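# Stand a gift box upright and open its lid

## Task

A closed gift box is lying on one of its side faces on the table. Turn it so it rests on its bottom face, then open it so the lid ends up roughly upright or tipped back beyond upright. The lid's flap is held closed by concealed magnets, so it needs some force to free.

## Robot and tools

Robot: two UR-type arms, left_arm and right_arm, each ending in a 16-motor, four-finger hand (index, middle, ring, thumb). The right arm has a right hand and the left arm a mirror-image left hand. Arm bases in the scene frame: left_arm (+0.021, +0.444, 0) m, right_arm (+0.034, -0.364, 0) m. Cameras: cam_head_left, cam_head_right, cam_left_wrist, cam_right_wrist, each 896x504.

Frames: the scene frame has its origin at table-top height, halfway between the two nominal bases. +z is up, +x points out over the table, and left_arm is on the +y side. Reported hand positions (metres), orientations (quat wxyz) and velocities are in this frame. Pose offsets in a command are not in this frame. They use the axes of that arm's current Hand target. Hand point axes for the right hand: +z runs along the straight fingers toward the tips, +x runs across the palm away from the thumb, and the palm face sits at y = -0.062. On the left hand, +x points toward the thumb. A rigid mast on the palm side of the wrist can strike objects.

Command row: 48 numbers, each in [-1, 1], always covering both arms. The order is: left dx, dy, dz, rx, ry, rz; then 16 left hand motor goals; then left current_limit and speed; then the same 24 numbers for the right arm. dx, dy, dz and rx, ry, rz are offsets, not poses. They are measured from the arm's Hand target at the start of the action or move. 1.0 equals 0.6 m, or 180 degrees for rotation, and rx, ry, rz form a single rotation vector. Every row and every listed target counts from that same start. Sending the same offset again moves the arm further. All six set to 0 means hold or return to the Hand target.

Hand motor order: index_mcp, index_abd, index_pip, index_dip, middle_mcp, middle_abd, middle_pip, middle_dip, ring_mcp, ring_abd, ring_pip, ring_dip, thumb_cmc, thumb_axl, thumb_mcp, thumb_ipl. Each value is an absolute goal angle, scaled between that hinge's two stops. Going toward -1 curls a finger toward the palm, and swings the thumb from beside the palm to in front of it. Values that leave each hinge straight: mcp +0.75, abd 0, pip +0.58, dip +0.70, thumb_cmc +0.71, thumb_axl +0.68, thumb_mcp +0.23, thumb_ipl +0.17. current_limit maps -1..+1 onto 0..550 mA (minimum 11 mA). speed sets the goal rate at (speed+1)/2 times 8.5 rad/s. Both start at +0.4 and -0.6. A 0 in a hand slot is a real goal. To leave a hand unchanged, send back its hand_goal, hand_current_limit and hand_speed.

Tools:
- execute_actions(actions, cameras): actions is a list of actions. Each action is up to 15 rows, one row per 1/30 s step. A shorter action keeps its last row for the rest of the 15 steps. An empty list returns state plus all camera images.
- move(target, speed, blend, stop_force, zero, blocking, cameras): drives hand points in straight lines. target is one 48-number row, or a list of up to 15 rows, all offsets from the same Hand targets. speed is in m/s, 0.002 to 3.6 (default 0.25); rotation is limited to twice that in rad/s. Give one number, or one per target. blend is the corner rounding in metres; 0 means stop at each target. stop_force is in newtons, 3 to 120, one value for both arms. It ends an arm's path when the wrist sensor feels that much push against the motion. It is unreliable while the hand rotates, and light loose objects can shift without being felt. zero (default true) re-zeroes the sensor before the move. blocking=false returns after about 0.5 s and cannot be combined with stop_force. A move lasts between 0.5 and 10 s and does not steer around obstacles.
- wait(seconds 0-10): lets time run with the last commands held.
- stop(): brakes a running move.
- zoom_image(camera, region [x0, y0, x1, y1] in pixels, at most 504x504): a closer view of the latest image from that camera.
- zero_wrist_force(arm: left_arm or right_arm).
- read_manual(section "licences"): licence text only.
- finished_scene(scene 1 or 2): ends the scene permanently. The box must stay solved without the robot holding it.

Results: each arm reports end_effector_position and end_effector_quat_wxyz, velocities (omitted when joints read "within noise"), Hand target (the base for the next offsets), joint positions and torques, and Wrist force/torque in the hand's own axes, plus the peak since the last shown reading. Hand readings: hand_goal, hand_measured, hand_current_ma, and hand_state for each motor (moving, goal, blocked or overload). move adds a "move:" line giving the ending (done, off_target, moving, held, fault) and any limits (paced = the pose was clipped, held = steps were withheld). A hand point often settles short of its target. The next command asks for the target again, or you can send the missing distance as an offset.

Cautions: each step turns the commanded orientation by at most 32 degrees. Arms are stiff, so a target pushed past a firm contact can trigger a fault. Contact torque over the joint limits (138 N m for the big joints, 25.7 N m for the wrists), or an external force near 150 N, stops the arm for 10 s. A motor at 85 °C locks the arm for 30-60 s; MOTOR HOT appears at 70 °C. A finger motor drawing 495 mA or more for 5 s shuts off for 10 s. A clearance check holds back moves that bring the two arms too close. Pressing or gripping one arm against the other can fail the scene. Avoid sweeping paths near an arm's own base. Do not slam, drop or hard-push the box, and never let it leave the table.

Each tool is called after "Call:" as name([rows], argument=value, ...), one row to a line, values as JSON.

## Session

Call:
execute_actions(actions=[])

Scene clock: 0.00 s.
left_arm: end_effector_position=(+0.4275, +0.5289, +0.2300) hand_goal=(+0.754, +0.000, +0.576, +0.696, +0.754, +0.000, +0.576, +0.696, +0.754, +0.000, +0.576, +0.696, +0.714, +0.678, +0.226, +0.168) hand_measured=(+0.754, +0.000, +0.576, +0.696, +0.754, +0.000, +0.576, +0.696, +0.754, +0.000, +0.576, +0.696, +0.714, +0.678, +0.226, +0.168) hand_current_ma=(+0, +0, +0, +0, +0, +0, +0, +0, +0, +0, +0, +0, +0, +0, +0, +0) hand_state=(goal, goal, goal, goal, goal, goal, goal, goal, goal, goal, goal, goal, goal, goal, goal, goal) hand_current_limit=0.40 hand_speed=-0.60 end_effector_quat_wxyz=(+0.000, +0.001, +1.000, +0.000) | right_arm: end_effector_position=(+0.4442, -0.4297, +0.2300) hand_goal=(+0.754, +0.000, +0.576, +0.696, +0.754, +0.000, +0.576, +0.696, +0.754, +0.000, +0.576, +0.696, +0.714, +0.678, +0.226, +0.168) hand_measured=(+0.754, +0.000, +0.576, +0.696, +0.754, +0.000, +0.576, +0.696, +0.754, +0.000, +0.576, +0.696, +0.714, +0.678, +0.226, +0.168) hand_current_ma=(+0, +0, +0, +0, +0, +0, +0, +0, +0, +0, +0, +0, +0, +0, +0, +0) hand_state=(goal, goal, goal, goal, goal, goal, goal, goal, goal, goal, goal, goal, goal, goal, goal, goal) hand_current_limit=0.40 hand_speed=-0.60 end_effector_quat_wxyz=(+0.000, +1.000, +0.023, +0.000)
Joint positions: left_arm=[3.458 -1.419 -2.042 -1.252 1.571 -1.255] | right_arm=[-0.316 -1.723 2.042 -1.89 -1.571 1.255]
Joint velocities: within noise
Joint torques (N m): no reading
Motor temperatures (°C): left_arm=[25 30 25 31 35 29] | right_arm=[26 29 25 28 31 30]
Wrist force (N): no reading
Wrist torque (N m): no reading
Wrist force, peak (N): no reading
Hand target: left_arm +0.4275, +0.5289, +0.2300; +0.000, +0.001, +1.000, +0.000 | right_arm +0.4442, -0.4297, +0.2300; +0.000, +1.000, +0.023, +0.000

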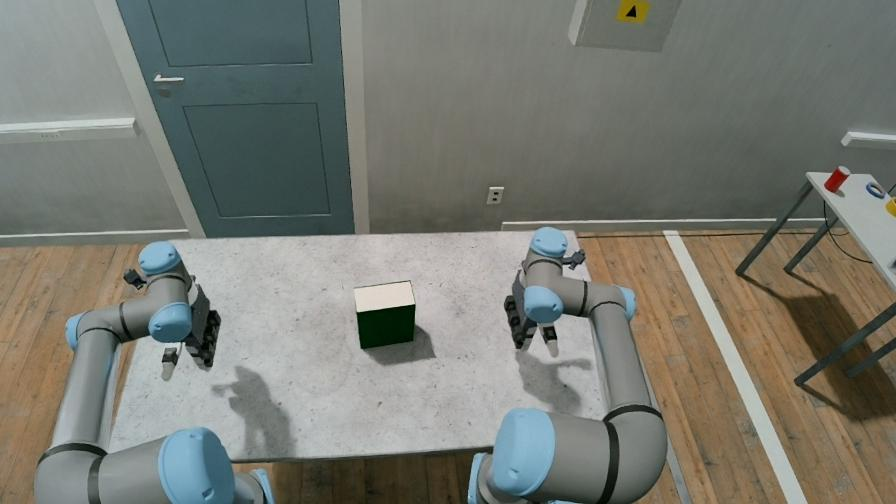

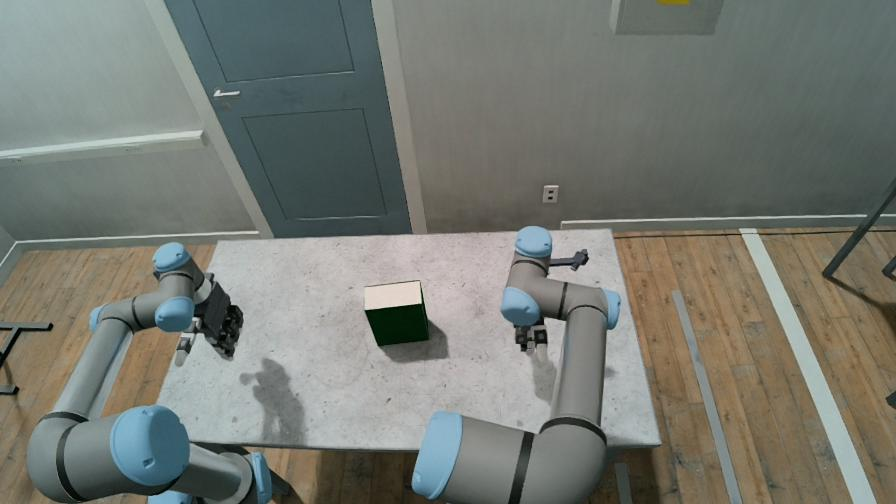

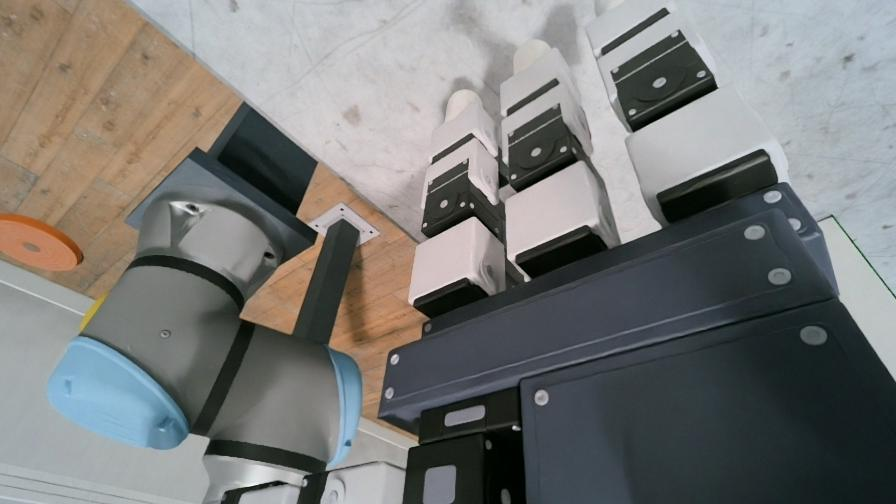

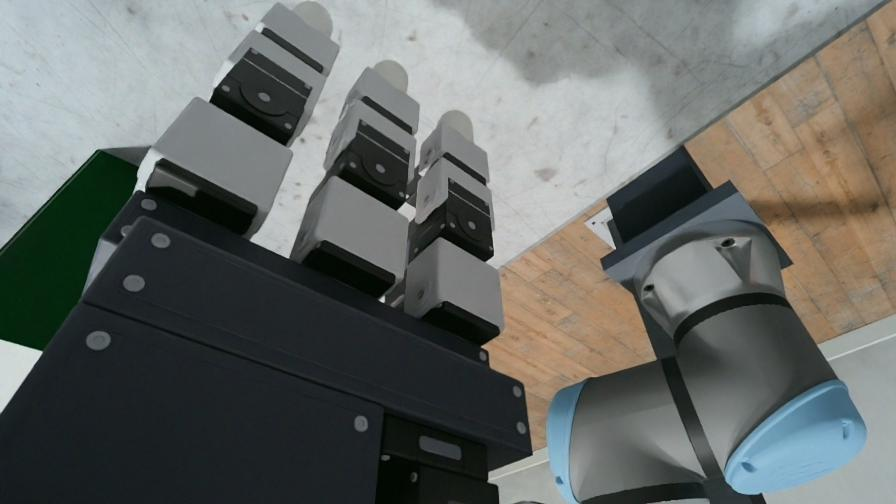

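Call:
zoom_image(camera="cam_head_left", region=[335, 260, 455, 370])

Call:
zoom_image(camera="cam_head_right", region=[345, 260, 465, 370])

Call:
zoom_image(camera="cam_right_wrist", region=[0, 100, 300, 400])

Call:
zoom_image(camera="cam_left_wrist", region=[700, 150, 896, 350])

Scaled by 4.200 from the camera's 896x504 image, which has a finer 1280x720 frame.

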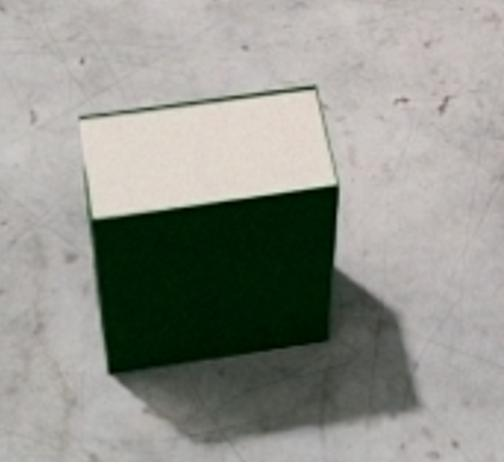

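Scaled by 4.200 from the camera's 896x504 image, which has a finer 1280x720 frame.

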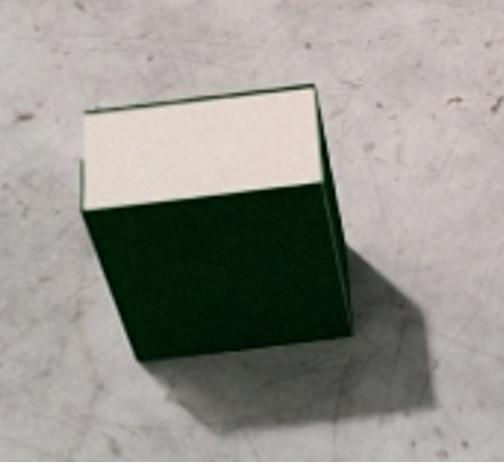

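Scaled by 1.680 from the camera's 896x504 image, which has a finer 1280x720 frame.

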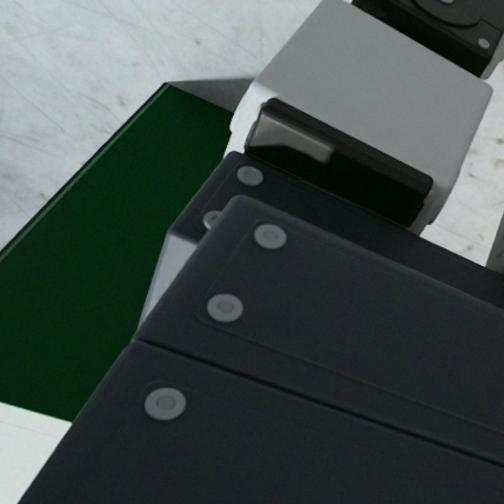

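Scaled by 2.520 from the camera's 896x504 image, which has a finer 1280x720 frame.

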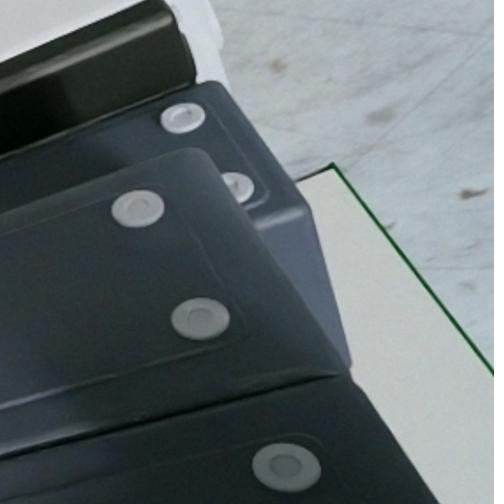

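Call:
move(target=[-0.2,-0.133,-0.167,0,0,0,0.754,0,0.576,0.696,0.754,0,0.576,0.696,0.754,0,0.576,0.696,0.714,0.678,0.226,0.168,0.6,-0.8,0.2,0,-0.167,0,0,0,0.754,0,0.576,0.696,0.754,0,0.576,0.696,0.754,0,0.576,0.696,0.714,0.678,0.226,0.168,0.6,-0.8], cameras=["cam_left_wrist","cam_right_wrist"])

Call:
zoom_image(camera="cam_right_wrist", region=[0, 0, 400, 300])

Call:
zoom_image(camera="cam_left_wrist", region=[496, 0, 896, 300])

Scene clock: 59.30 s.
left_arm: end_effector_position=(+0.5474, +0.4490, +0.3302) hand_goal=(+0.754, +0.000, +0.576, +0.696, +0.754, +0.000, +0.576, +0.696, +0.754, +0.000, +0.576, +0.696, +0.714, +0.678, +0.226, +0.168) hand_measured=(+0.754, +0.000, +0.576, +0.696, +0.754, +0.000, +0.576, +0.696, +0.754, +0.000, +0.576, +0.696, +0.714, +0.678, +0.224, +0.168) hand_current_ma=(-1, +0, +1, +0, -1, +0, +1, +0, -1, +0, +1, +0, +0, -1, -4, +0) hand_state=(goal, goal, goal, goal, goal, goal, goal, goal, goal, goal, goal, goal, goal, goal, goal, goal) hand_current_limit=0.60 hand_speed=-0.80 end_effector_quat_wxyz=(+0.000, +0.001, +1.000, +0.000) | right_arm: end_effector_position=(+0.5640, -0.4241, +0.3302) hand_goal=(+0.754, +0.000, +0.576, +0.696, +0.754, +0.000, +0.576, +0.696, +0.754, +0.000, +0.576, +0.696, +0.714, +0.678, +0.226, +0.168) hand_measured=(+0.754, +0.000, +0.576, +0.696, +0.754, +0.000, +0.576, +0.696, +0.754, +0.000, +0.576, +0.696, +0.714, +0.678, +0.224, +0.168) hand_current_ma=(-1, +0, +1, +0, -1, +0, +1, +0, -1, +0, +1, +0, +0, -1, -4, +0) hand_state=(goal, goal, goal, goal, goal, goal, goal, goal, goal, goal, goal, goal, goal, goal, goal, goal) hand_current_limit=0.60 hand_speed=-0.80 end_effector_quat_wxyz=(+0.000, +1.000, +0.023, +0.000)
Joint positions: left_arm=[3.24 -1.682 -1.523 -1.507 1.571 -1.472] | right_arm=[-0.245 -1.473 1.539 -1.637 -1.571 1.325]
Joint torques (N m): left_arm=[-5.87 16.48 32.37 0.59 1.82 -1.1] | right_arm=[7.05 -14.63 -36.04 -0.55 -2.83 2.19]
Wrist force (N): left_arm=[-0.6 0.3 0.0] | right_arm=[-0.1 0.2 -0.9]
Wrist torque (N m): left_arm=[0.03 0.04 -0.06] | right_arm=[0.08 0.02 -0.06]
Wrist force, peak (N): left_arm=[-1.3 -0.5 -0.6] | right_arm=[0.5 0.2 -1.5]
Hand target: left_arm +0.5474, +0.4490, +0.3302; +0.000, +0.001, +1.000, +0.000 | right_arm +0.5640, -0.4241, +0.3302; +0.000, +1.000, +0.023, +0.000
Off the commanded pose: left_arm 0.000 m, 0 deg | right_arm 0.000 m, 0 deg.
move: done
Images, in order (width x height): cam_left_wrist 896x504, cam_right_wrist 896x504.

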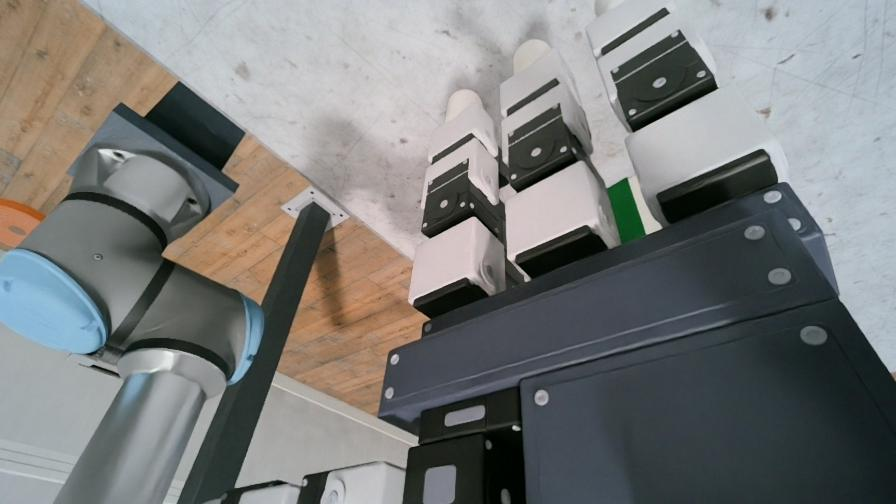

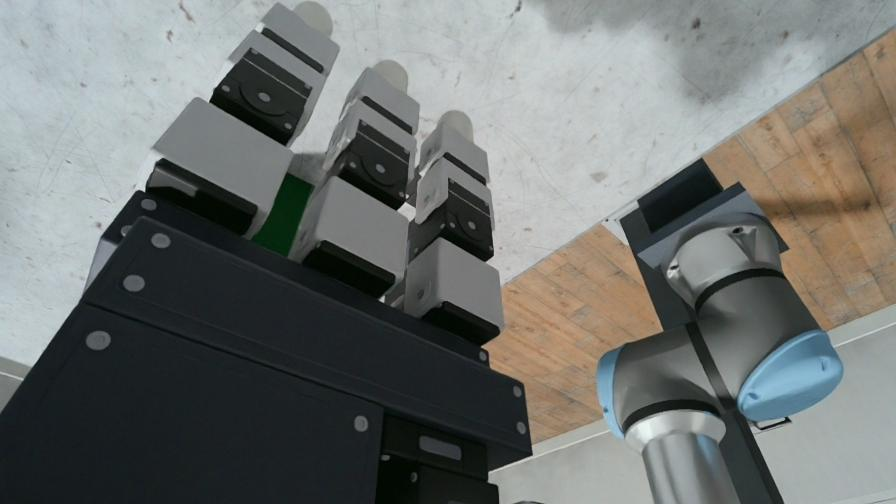

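Scaled by 1.260 from the camera's 896x504 image, which has a finer 1280x720 frame.

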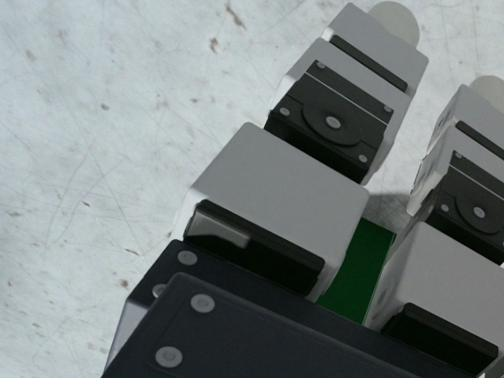

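Scaled by 1.260 from the camera's 896x504 image, which has a finer 1280x720 frame.

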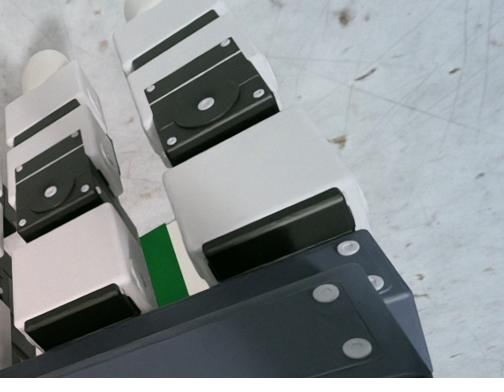

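Call:
move(target=[0.31,0,0,0,0,0,0.754,0,0.576,0.696,0.754,0,0.576,0.696,0.754,0,0.576,0.696,0.714,0.678,0.226,0.168,0.6,-0.8,-0.33,0,0,0,0,0,0.754,0,0.576,0.696,0.754,0,0.576,0.696,0.754,0,0.576,0.696,0.714,0.678,0.226,0.168,0.6,-0.8], cameras=["cam_left_wrist","cam_right_wrist"])

Call:
zoom_image(camera="cam_right_wrist", region=[0, 0, 400, 300])

Call:
zoom_image(camera="cam_left_wrist", region=[496, 0, 896, 300])

Scene clock: 87.73 s.
left_arm: end_effector_position=(+0.3615, +0.4492, +0.3302) hand_goal=(+0.754, +0.000, +0.576, +0.696, +0.754, +0.000, +0.576, +0.696, +0.754, +0.000, +0.576, +0.696, +0.714, +0.678, +0.226, +0.168) hand_measured=(+0.754, +0.000, +0.576, +0.696, +0.754, +0.000, +0.576, +0.696, +0.754, +0.000, +0.576, +0.696, +0.714, +0.678, +0.224, +0.168) hand_current_ma=(-1, +0, +1, +0, -1, +0, +1, +0, -1, +0, +1, +0, +0, -1, -4, +0) hand_state=(goal, goal, goal, goal, goal, goal, goal, goal, goal, goal, goal, goal, goal, goal, goal, goal) hand_current_limit=0.60 hand_speed=-0.80 end_effector_quat_wxyz=(+0.000, +0.001, +1.000, +0.000) | right_arm: end_effector_position=(+0.3663, -0.4333, +0.3302) hand_goal=(+0.754, +0.000, +0.576, +0.696, +0.754, +0.000, +0.576, +0.696, +0.754, +0.000, +0.576, +0.696, +0.714, +0.678, +0.226, +0.168) hand_measured=(+0.754, +0.000, +0.576, +0.696, +0.754, +0.000, +0.576, +0.696, +0.754, +0.000, +0.576, +0.696, +0.714, +0.678, +0.224, +0.168) hand_current_ma=(-1, +0, +1, +0, -1, +0, +1, +0, -1, +0, +1, +0, +0, -1, -4, +0) hand_state=(goal, goal, goal, goal, goal, goal, goal, goal, goal, goal, goal, goal, goal, goal, goal, goal) hand_current_limit=0.60 hand_speed=-0.80 end_effector_quat_wxyz=(+0.000, +1.000, +0.023, +0.000)
Joint positions: left_arm=[3.292 -1.223 -1.924 -1.565 1.571 -1.42] | right_arm=[-0.389 -1.975 1.958 -1.554 -1.571 1.181]
Joint torques (N m): left_arm=[8.14 21.86 9.93 0.67 -1.69 1.9] | right_arm=[-6.02 -16.68 -14.8 -0.6 2.67 -1.7]
Wrist force (N): left_arm=[-0.1 0.1 0.0] | right_arm=[0.1 0.1 -0.2]
Wrist torque (N m): left_arm=[0.01 0.00 -0.21] | right_arm=[0.04 -0.04 0.21]
Wrist force, peak (N): left_arm=[-1.5 0.2 0.0] | right_arm=[1.0 -0.1 -0.8]
Hand target: left_arm +0.3614, +0.4492, +0.3302; +0.000, +0.001, +1.000, +0.000 | right_arm +0.3662, -0.4333, +0.3302; +0.000, +1.000, +0.023, +0.000
Off the commanded pose: left_arm 0.000 m, 0 deg | right_arm 0.000 m, 0 deg.
move: done
Images, in order (width x height): cam_left_wrist 896x504, cam_right_wrist 896x504.

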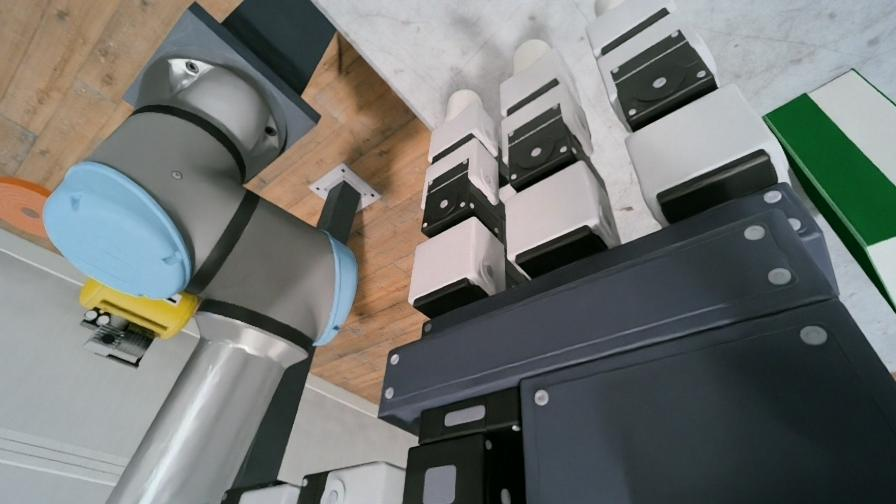

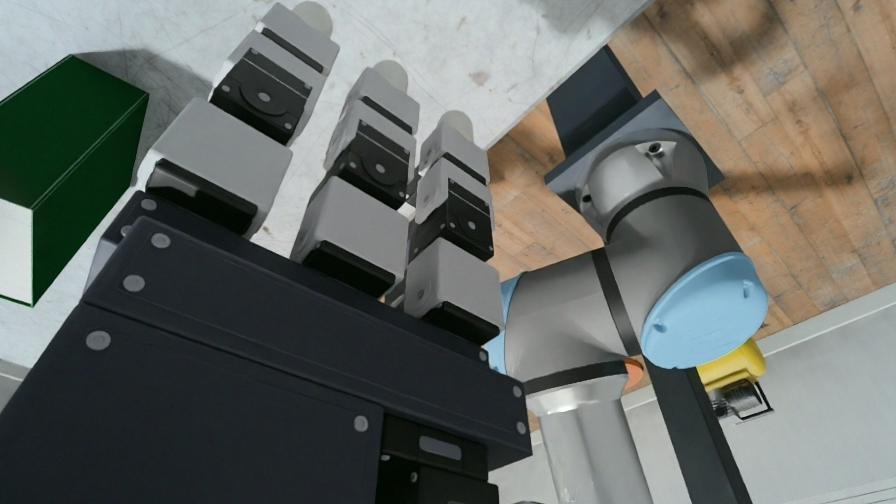

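Scaled by 1.260 from the camera's 896x504 image, which has a finer 1280x720 frame.

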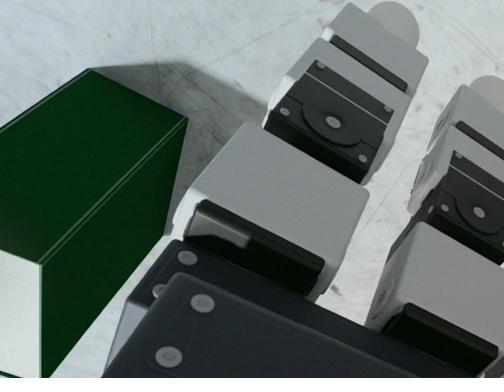

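Scaled by 1.260 from the camera's 896x504 image, which has a finer 1280x720 frame.

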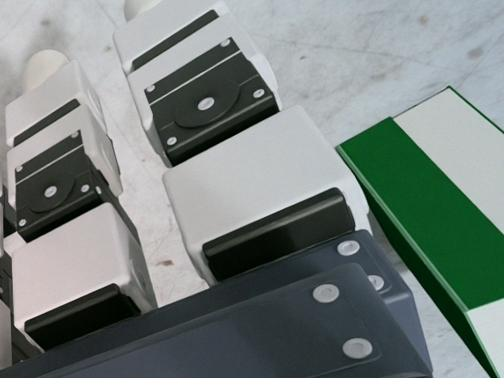

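Call:
move([
  [-0.04,-0.35,0,0,0,0,0.754,0,0.576,0.696,0.754,0,0.576,0.696,0.754,0,0.576,0.696,0.714,0.678,0.226,0.168,0.6,-0.8,0.533,-0.1977,0,0,0,0,0.754,0,0.576,0.696,0.754,0,0.576,0.696,0.754,0,0.576,0.696,0.714,0.678,0.226,0.168,0.6,-0.8],
  [-0.048,-0.5637,0,0,0,0,0.754,0,0.576,0.696,0.754,0,0.576,0.696,0.754,0,0.576,0.696,0.714,0.678,0.226,0.168,0.6,-0.8,0.5457,-0.472,0,0,0,0,0.754,0,0.576,0.696,0.754,0,0.576,0.696,0.754,0,0.576,0.696,0.714,0.678,0.226,0.168,0.6,-0.8],
  [-0.06,-0.5637,0.175,0,0,0,0.754,0,0.576,0.696,0.754,0,0.576,0.696,0.754,0,0.576,0.696,0.714,0.678,0.226,0.168,0.6,-0.8,0.5457,-0.472,0.175,0,0,0,0.754,0,0.576,0.696,0.754,0,0.576,0.696,0.754,0,0.576,0.696,0.714,0.678,0.226,0.168,0.6,-0.8],
], blend=[0.03,0.02,0], cameras=["cam_head_left","cam_head_right","cam_left_wrist","cam_right_wrist"])

Call:
zoom_image(camera="cam_head_left", region=[300, 230, 500, 390])

Call:
zoom_image(camera="cam_head_right", region=[300, 230, 500, 390])

Scene clock: 229.50 s.
left_arm: end_effector_position=(+0.3970, +0.1110, +0.2253) hand_goal=(+0.754, +0.000, +0.576, +0.696, +0.754, +0.000, +0.576, +0.696, +0.754, +0.000, +0.576, +0.696, +0.714, +0.678, +0.226, +0.168) hand_measured=(+0.754, +0.000, +0.576, +0.696, +0.754, +0.000, +0.576, +0.696, +0.754, +0.000, +0.576, +0.696, +0.714, +0.678, +0.224, +0.168) hand_current_ma=(-1, +0, +1, +0, -1, +0, +1, +0, -1, +0, +1, +0, +0, -1, -5, +0) hand_state=(goal, goal, goal, goal, goal, goal, goal, goal, goal, goal, goal, goal, goal, goal, goal, goal) hand_current_limit=0.60 hand_speed=-0.80 end_effector_quat_wxyz=(+0.000, +0.001, +1.000, +0.000) | right_arm: end_effector_position=(+0.6801, -0.1352, +0.2253) hand_goal=(+0.754, +0.000, +0.576, +0.696, +0.754, +0.000, +0.576, +0.696, +0.754, +0.000, +0.576, +0.696, +0.714, +0.678, +0.226, +0.168) hand_measured=(+0.754, +0.000, +0.576, +0.696, +0.754, +0.000, +0.576, +0.696, +0.754, +0.000, +0.576, +0.696, +0.714, +0.678, +0.224, +0.168) hand_current_ma=(-1, +0, +1, +0, -1, +0, +1, +0, -1, +0, +1, +0, +0, -1, -5, +0) hand_state=(goal, goal, goal, goal, goal, goal, goal, goal, goal, goal, goal, goal, goal, goal, goal, goal) hand_current_limit=0.60 hand_speed=-0.80 end_effector_quat_wxyz=(+0.000, +1.000, +0.023, +0.000)
Joint positions: left_arm=[2.566 -1.784 -1.676 -1.252 1.571 -2.147] | right_arm=[0.213 -0.982 1.139 -1.727 -1.571 1.784]
Joint torques (N m): left_arm=[7.64 21.27 9.71 4.42 1.91 1.84] | right_arm=[7.14 -34.49 -13.9 -4.06 -2.82 -1.35]
Wrist force (N): left_arm=[-0.3 0.6 0.1] | right_arm=[0.3 -0.2 -0.1]
Wrist torque (N m): left_arm=[0.08 0.04 -0.23] | right_arm=[0.03 0.03 -0.07]
Wrist force, peak (N): left_arm=[-0.4 0.6 1.2] | right_arm=[-0.2 -1.4 -1.5]
Hand target: left_arm +0.3970, +0.1109, +0.2252; +0.000, +0.001, +1.000, +0.000 | right_arm +0.6801, -0.1352, +0.2252; +0.000, +1.000, +0.023, +0.000
Off the commanded pose: left_arm 0.000 m, 0 deg | right_arm 0.000 m, 0 deg.
move: done

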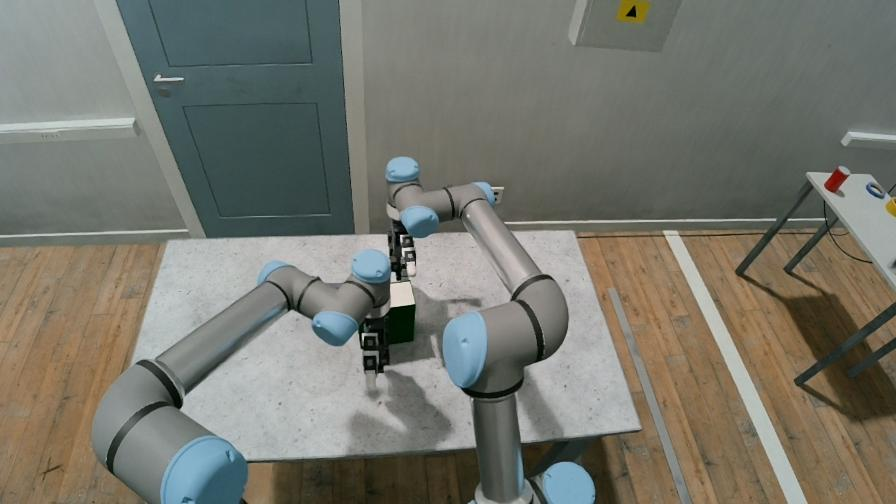

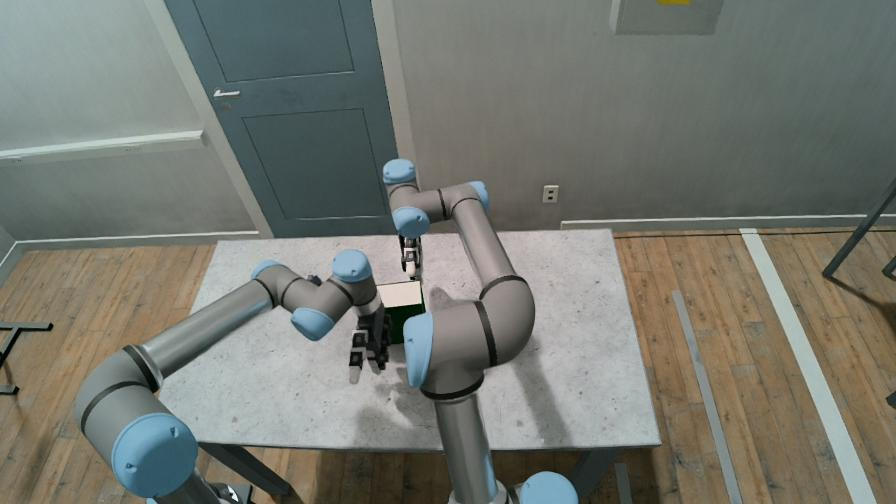

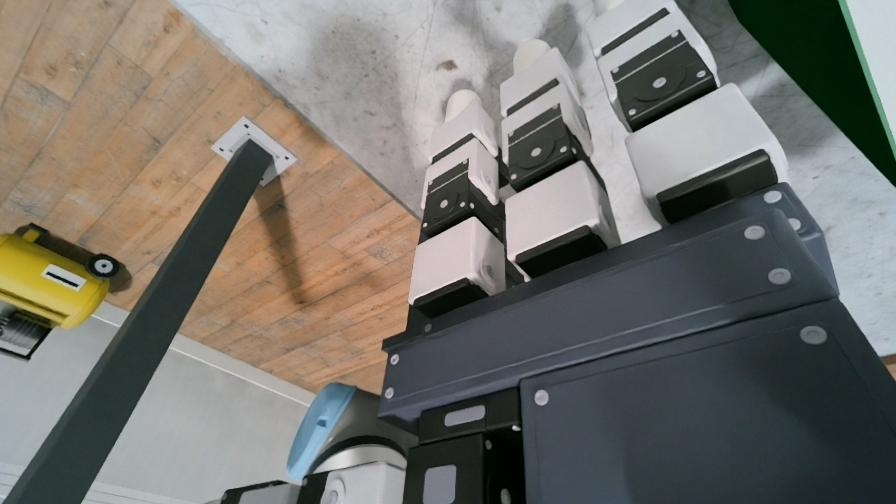

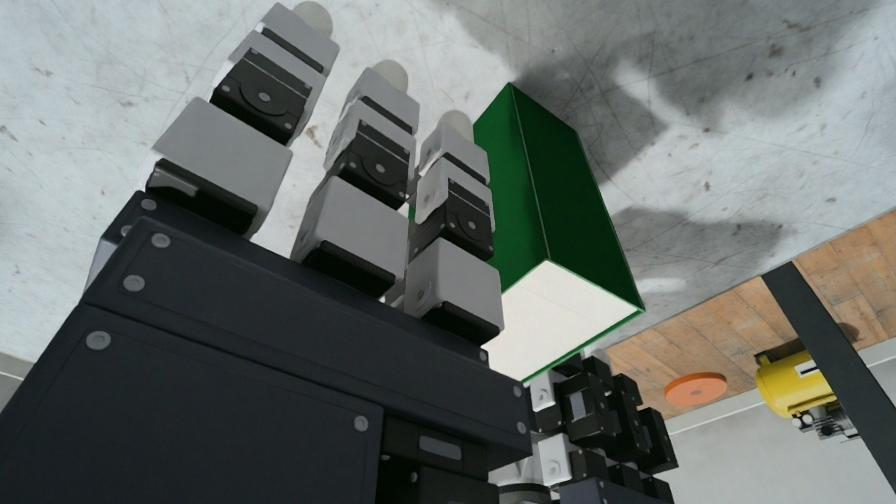

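Scaled by 2.520 from the camera's 896x504 image, which has a finer 1280x720 frame.

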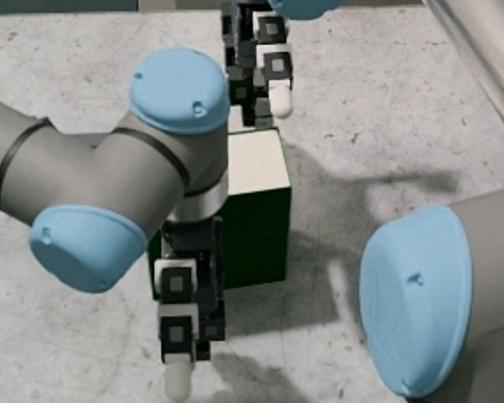

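Scaled by 2.520 from the camera's 896x504 image, which has a finer 1280x720 frame.

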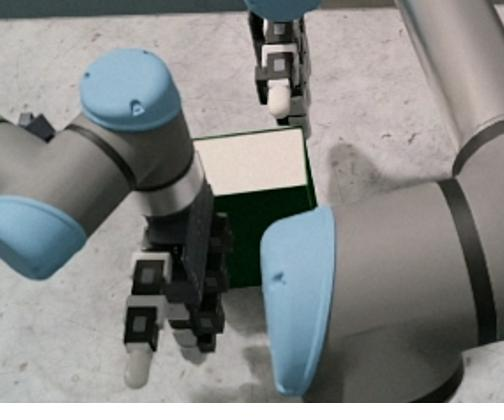

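Call:
move([
  [-0.0583,-0.0167,0,0,0,0,0.754,0,0.576,0.696,0.754,0,0.576,0.696,0.754,0,0.576,0.696,0.714,0.678,0.226,0.168,0.6,-0.8,-0.0593,-0.0178,0,0,0,0,0.754,0,0.576,0.696,0.754,0,0.576,0.696,0.754,0,0.576,0.696,0.714,0.678,0.226,0.168,0.6,-0.8],
  [-0.0933,0.0183,0,0,0,0,0.754,0,0.576,0.696,0.754,0,0.576,0.696,0.754,0,0.576,0.696,0.714,0.678,0.226,0.168,0.6,-0.8,-0.0943,0.0157,0,0,0,0,0.754,0,0.576,0.696,0.754,0,0.576,0.696,0.754,0,0.576,0.696,0.714,0.678,0.226,0.168,0.6,-0.8],
  [-0.13,0.0333,0,0,0,0,0.754,0,0.576,0.696,0.754,0,0.576,0.696,0.754,0,0.576,0.696,0.714,0.678,0.226,0.168,0.6,-0.8,-0.1333,0.029,0,0,0,0,0.754,0,0.576,0.696,0.754,0,0.576,0.696,0.754,0,0.576,0.696,0.714,0.678,0.226,0.168,0.6,-0.8],
], blend=[0.008,0.005,0], speed=0.04, cameras=["cam_head_left","cam_head_right","cam_left_wrist","cam_right_wrist"])

Scene clock: 271.93 s.
left_arm: end_effector_position=(+0.4750, +0.1308, +0.2252) hand_goal=(+0.754, +0.000, +0.576, +0.696, +0.754, +0.000, +0.576, +0.696, +0.754, +0.000, +0.576, +0.696, +0.714, +0.678, +0.226, +0.168) hand_measured=(+0.754, +0.000, +0.576, +0.696, +0.754, +0.000, +0.576, +0.696, +0.656, +0.004, +0.576, +0.696, +0.714, +0.678, +0.224, +0.168) hand_current_ma=(-1, +0, +1, +0, -1, +0, +1, +0, -379, +4, +1, +0, +0, -1, -5, +0) hand_state=(goal, goal, goal, goal, goal, goal, goal, goal, blocked, goal, goal, goal, goal, goal, goal, goal) hand_current_limit=0.60 hand_speed=-0.80 end_effector_quat_wxyz=(+0.000, +0.001, +1.000, +0.000) | right_arm: end_effector_position=(+0.6011, -0.1562, +0.2252) hand_goal=(+0.754, +0.000, +0.576, +0.696, +0.754, +0.000, +0.576, +0.696, +0.754, +0.000, +0.576, +0.696, +0.714, +0.678, +0.226, +0.168) hand_measured=(+0.518, +0.000, +0.576, +0.696, +0.710, +0.000, +0.576, +0.696, +0.754, +0.000, +0.576, +0.696, +0.714, +0.678, +0.224, +0.168) hand_current_ma=(-439, -1, +1, +0, -146, +0, +1, +0, -1, +0, +1, +0, +0, -1, -5, +0) hand_state=(blocked, goal, goal, goal, blocked, goal, goal, goal, goal, goal, goal, goal, goal, goal, goal, goal) hand_current_limit=0.60 hand_speed=-0.80 end_effector_quat_wxyz=(+0.000, +1.000, +0.023, +0.000)
Joint positions: left_arm=[2.662 -1.885 -1.547 -1.281 1.571 -2.05] | right_arm=[0.213 -1.179 1.438 -1.83 -1.571 1.784]
Joint torques (N m): left_arm=[6.42 22.76 33.59 3.68 -3.36 2.04] | right_arm=[5.1 -46.05 -9.04 -1.69 3.45 -1.7]
Wrist force (N): left_arm=[10.7 14.7 -6.4] | right_arm=[10.6 14.6 -4.9]
Wrist torque (N m): left_arm=[0.42 -0.05 -0.03] | right_arm=[0.20 0.36 1.17]
Wrist force, peak (N): left_arm=[48.9 26.8 -31.7] | right_arm=[46.6 24.3 -24.2]
Hand target: left_arm +0.4751, +0.1308, +0.2252; +0.000, +0.001, +1.000, +0.000 | right_arm +0.6010, -0.1563, +0.2252; +0.000, +1.000, +0.023, +0.000
Off the commanded pose: left_arm 0.000 m, 0 deg | right_arm 0.000 m, 0 deg.
move: done

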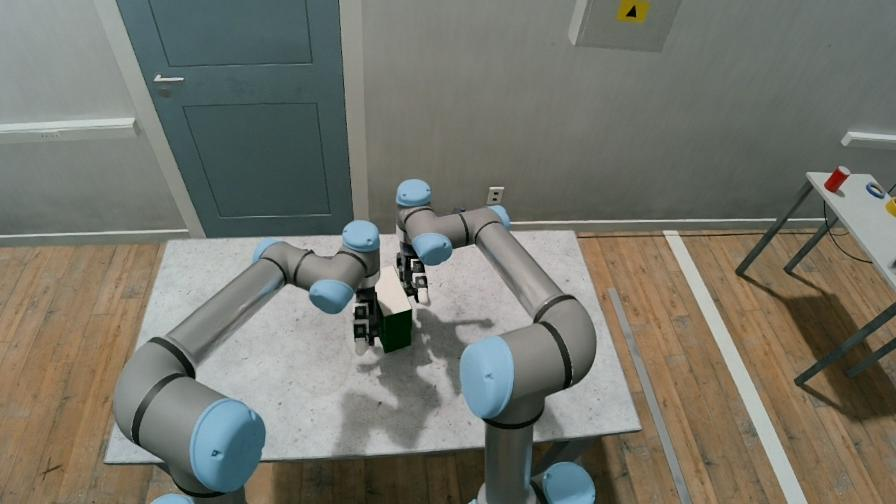

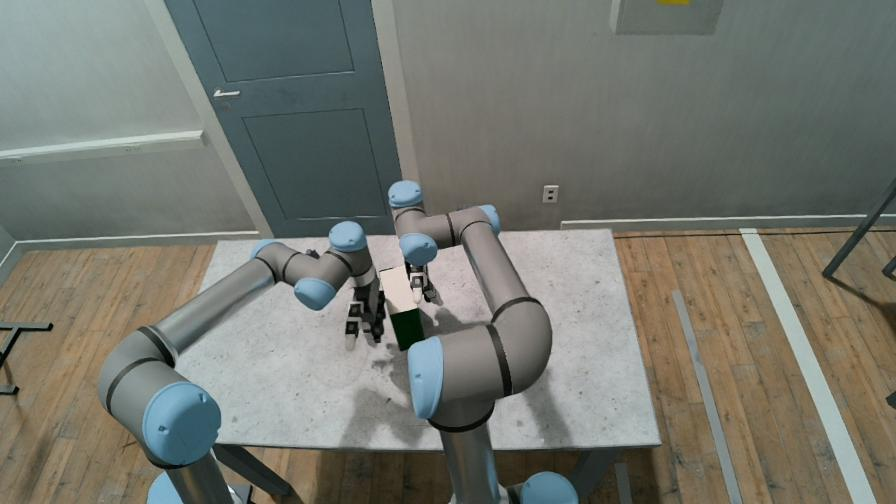

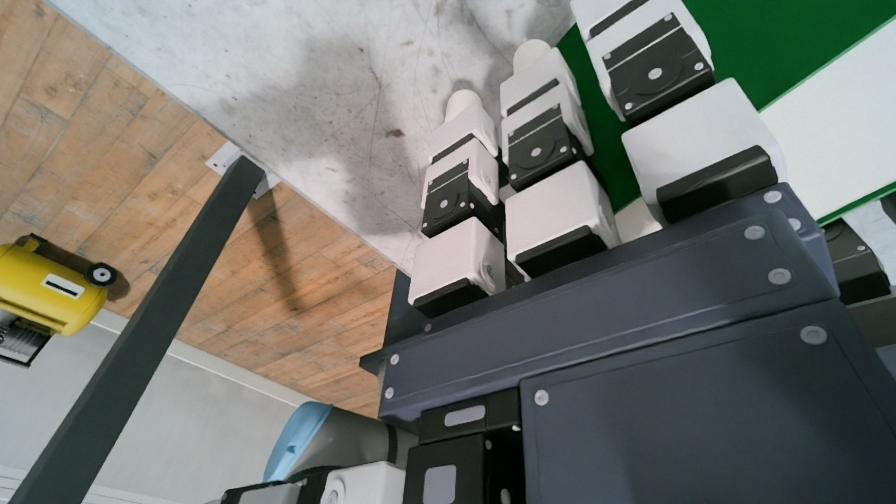

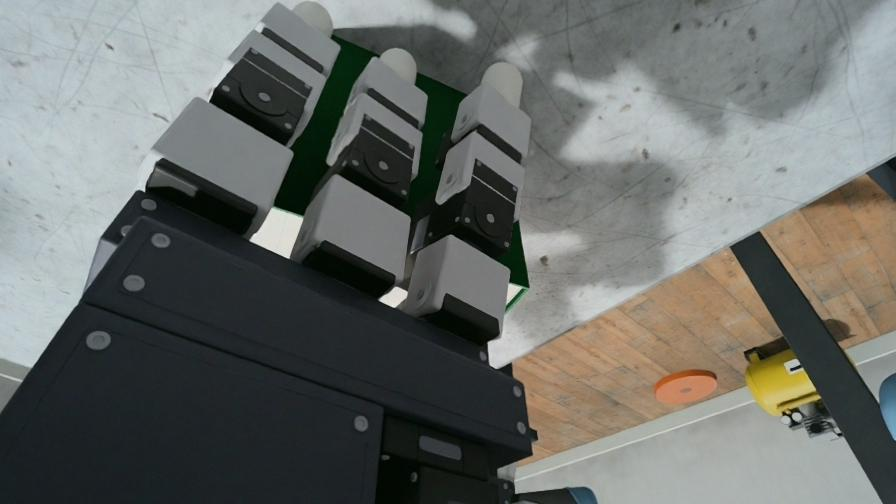

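Call:
move([
  [0,0.02,0,0,0,0,0.754,0,0.576,0.696,0.754,0,0.576,0.696,0.754,0,0.576,0.696,0.714,0.678,0.226,0.168,0.6,-0.8,0,0.02,0,0,0,0,0.754,0,0.576,0.696,0.754,0,0.576,0.696,0.754,0,0.576,0.696,0.714,0.678,0.226,0.168,0.6,-0.8],
  [-0.05,0.025,0,0,0,0,0.754,0,0.576,0.696,0.754,0,0.576,0.696,0.754,0,0.576,0.696,0.714,0.678,0.226,0.168,0.6,-0.8,-0.05,0.023,0,0,0,0,0.754,0,0.576,0.696,0.754,0,0.576,0.696,0.754,0,0.576,0.696,0.714,0.678,0.226,0.168,0.6,-0.8],
], speed=0.03, cameras=["cam_head_left","cam_head_right","cam_left_wrist","cam_right_wrist"])

Call:
zoom_image(camera="cam_head_left", region=[330, 250, 470, 370])

Scene clock: 287.13 s.
left_arm: end_effector_position=(+0.5050, +0.1458, +0.2252) hand_goal=(+0.754, +0.000, +0.576, +0.696, +0.754, +0.000, +0.576, +0.696, +0.754, +0.000, +0.576, +0.696, +0.714, +0.678, +0.226, +0.168) hand_measured=(+0.754, +0.000, +0.576, +0.696, +0.754, +0.000, +0.576, +0.696, +0.744, +0.004, +0.576, +0.696, +0.714, +0.678, +0.224, +0.168) hand_current_ma=(-1, +0, +1, +0, -1, +0, +1, +0, -21, +4, +1, +0, +0, -1, -5, +0) hand_state=(goal, goal, goal, goal, goal, goal, goal, goal, goal, goal, goal, goal, goal, goal, goal, goal) hand_current_limit=0.60 hand_speed=-0.80 end_effector_quat_wxyz=(+0.000, +0.001, +1.000, +0.000) | right_arm: end_effector_position=(+0.5718, -0.1714, +0.2252) hand_goal=(+0.754, +0.000, +0.576, +0.696, +0.754, +0.000, +0.576, +0.696, +0.754, +0.000, +0.576, +0.696, +0.714, +0.678, +0.226, +0.168) hand_measured=(+0.748, +0.000, +0.576, +0.696, +0.750, +0.000, +0.576, +0.696, +0.754, +0.000, +0.576, +0.696, +0.714, +0.678, +0.224, +0.168) hand_current_ma=(-11, -1, +1, +0, -9, +0, +1, +0, -1, +0, +1, +0, +0, -1, -5, +0) hand_state=(goal, goal, goal, goal, goal, goal, goal, goal, goal, goal, goal, goal, goal, goal, goal, goal) hand_current_limit=0.60 hand_speed=-0.80 end_effector_quat_wxyz=(+0.000, +1.000, +0.023, +0.000)
Joint positions: left_arm=[2.706 -1.917 -1.502 -1.293 1.571 -2.007] | right_arm=[0.201 -1.255 1.544 -1.86 -1.571 1.772]
Joint torques (N m): left_arm=[7.49 26.67 30.38 0.71 1.17 1.94] | right_arm=[7.06 -46.15 -13.73 -4.1 0.64 2.24]
Wrist force (N): left_arm=[-0.9 -0.2 -0.5] | right_arm=[-0.3 -1.3 0.7]
Wrist torque (N m): left_arm=[-0.06 0.13 -0.24] | right_arm=[-0.19 0.01 -0.15]
Wrist force, peak (N): left_arm=[10.7 14.7 -6.5] | right_arm=[10.6 14.7 -5.1]
Hand target: left_arm +0.5051, +0.1458, +0.2252; +0.000, +0.001, +1.000, +0.000 | right_arm +0.5717, -0.1714, +0.2252; +0.000, +1.000, +0.023, +0.000
Off the commanded pose: left_arm 0.000 m, 0 deg | right_arm 0.000 m, 0 deg.
move: done

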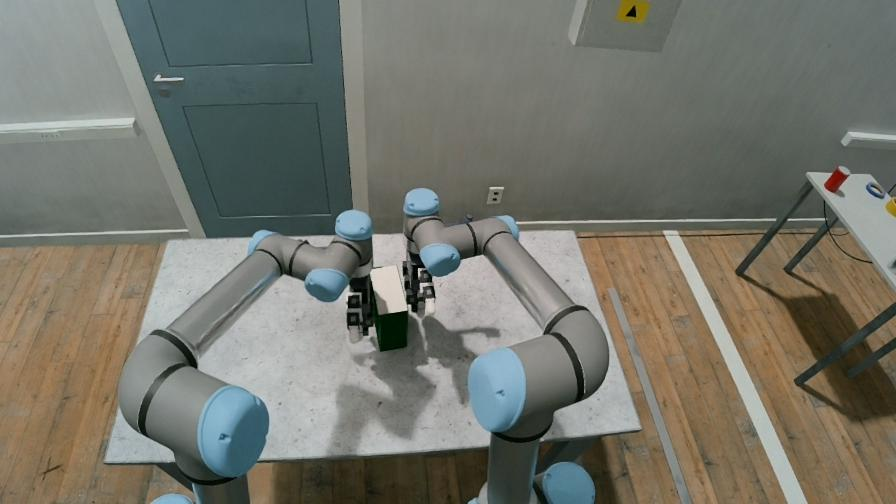

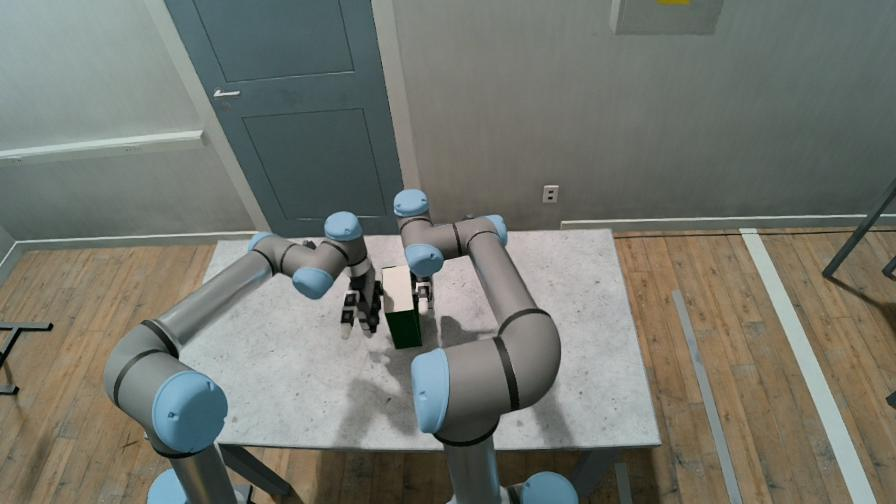

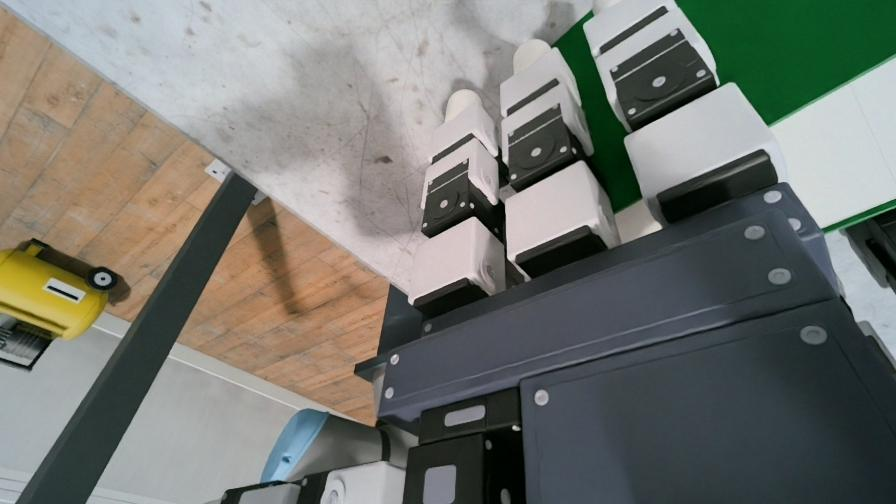

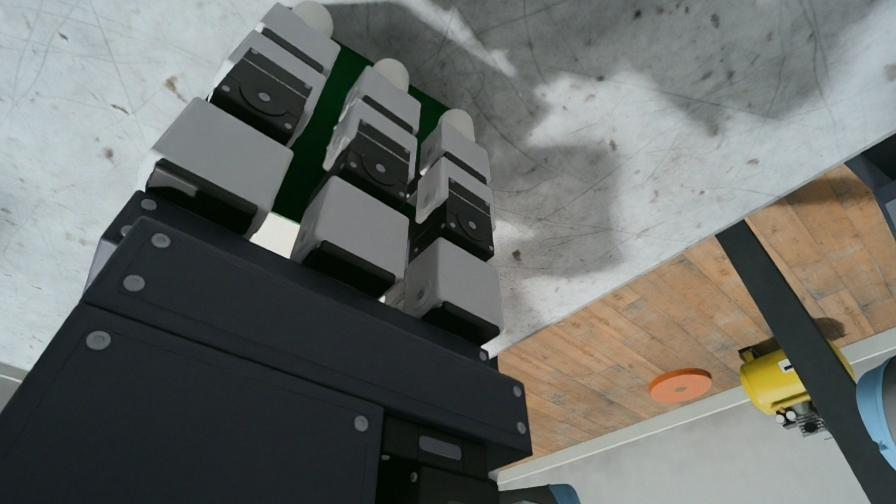

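Scaled by 3.600 from the camera's 896x504 image, which has a finer 1280x720 frame.

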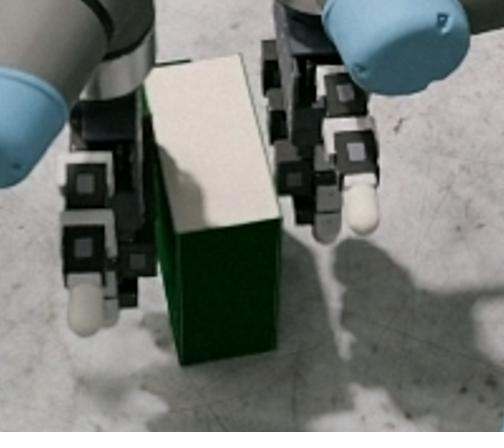

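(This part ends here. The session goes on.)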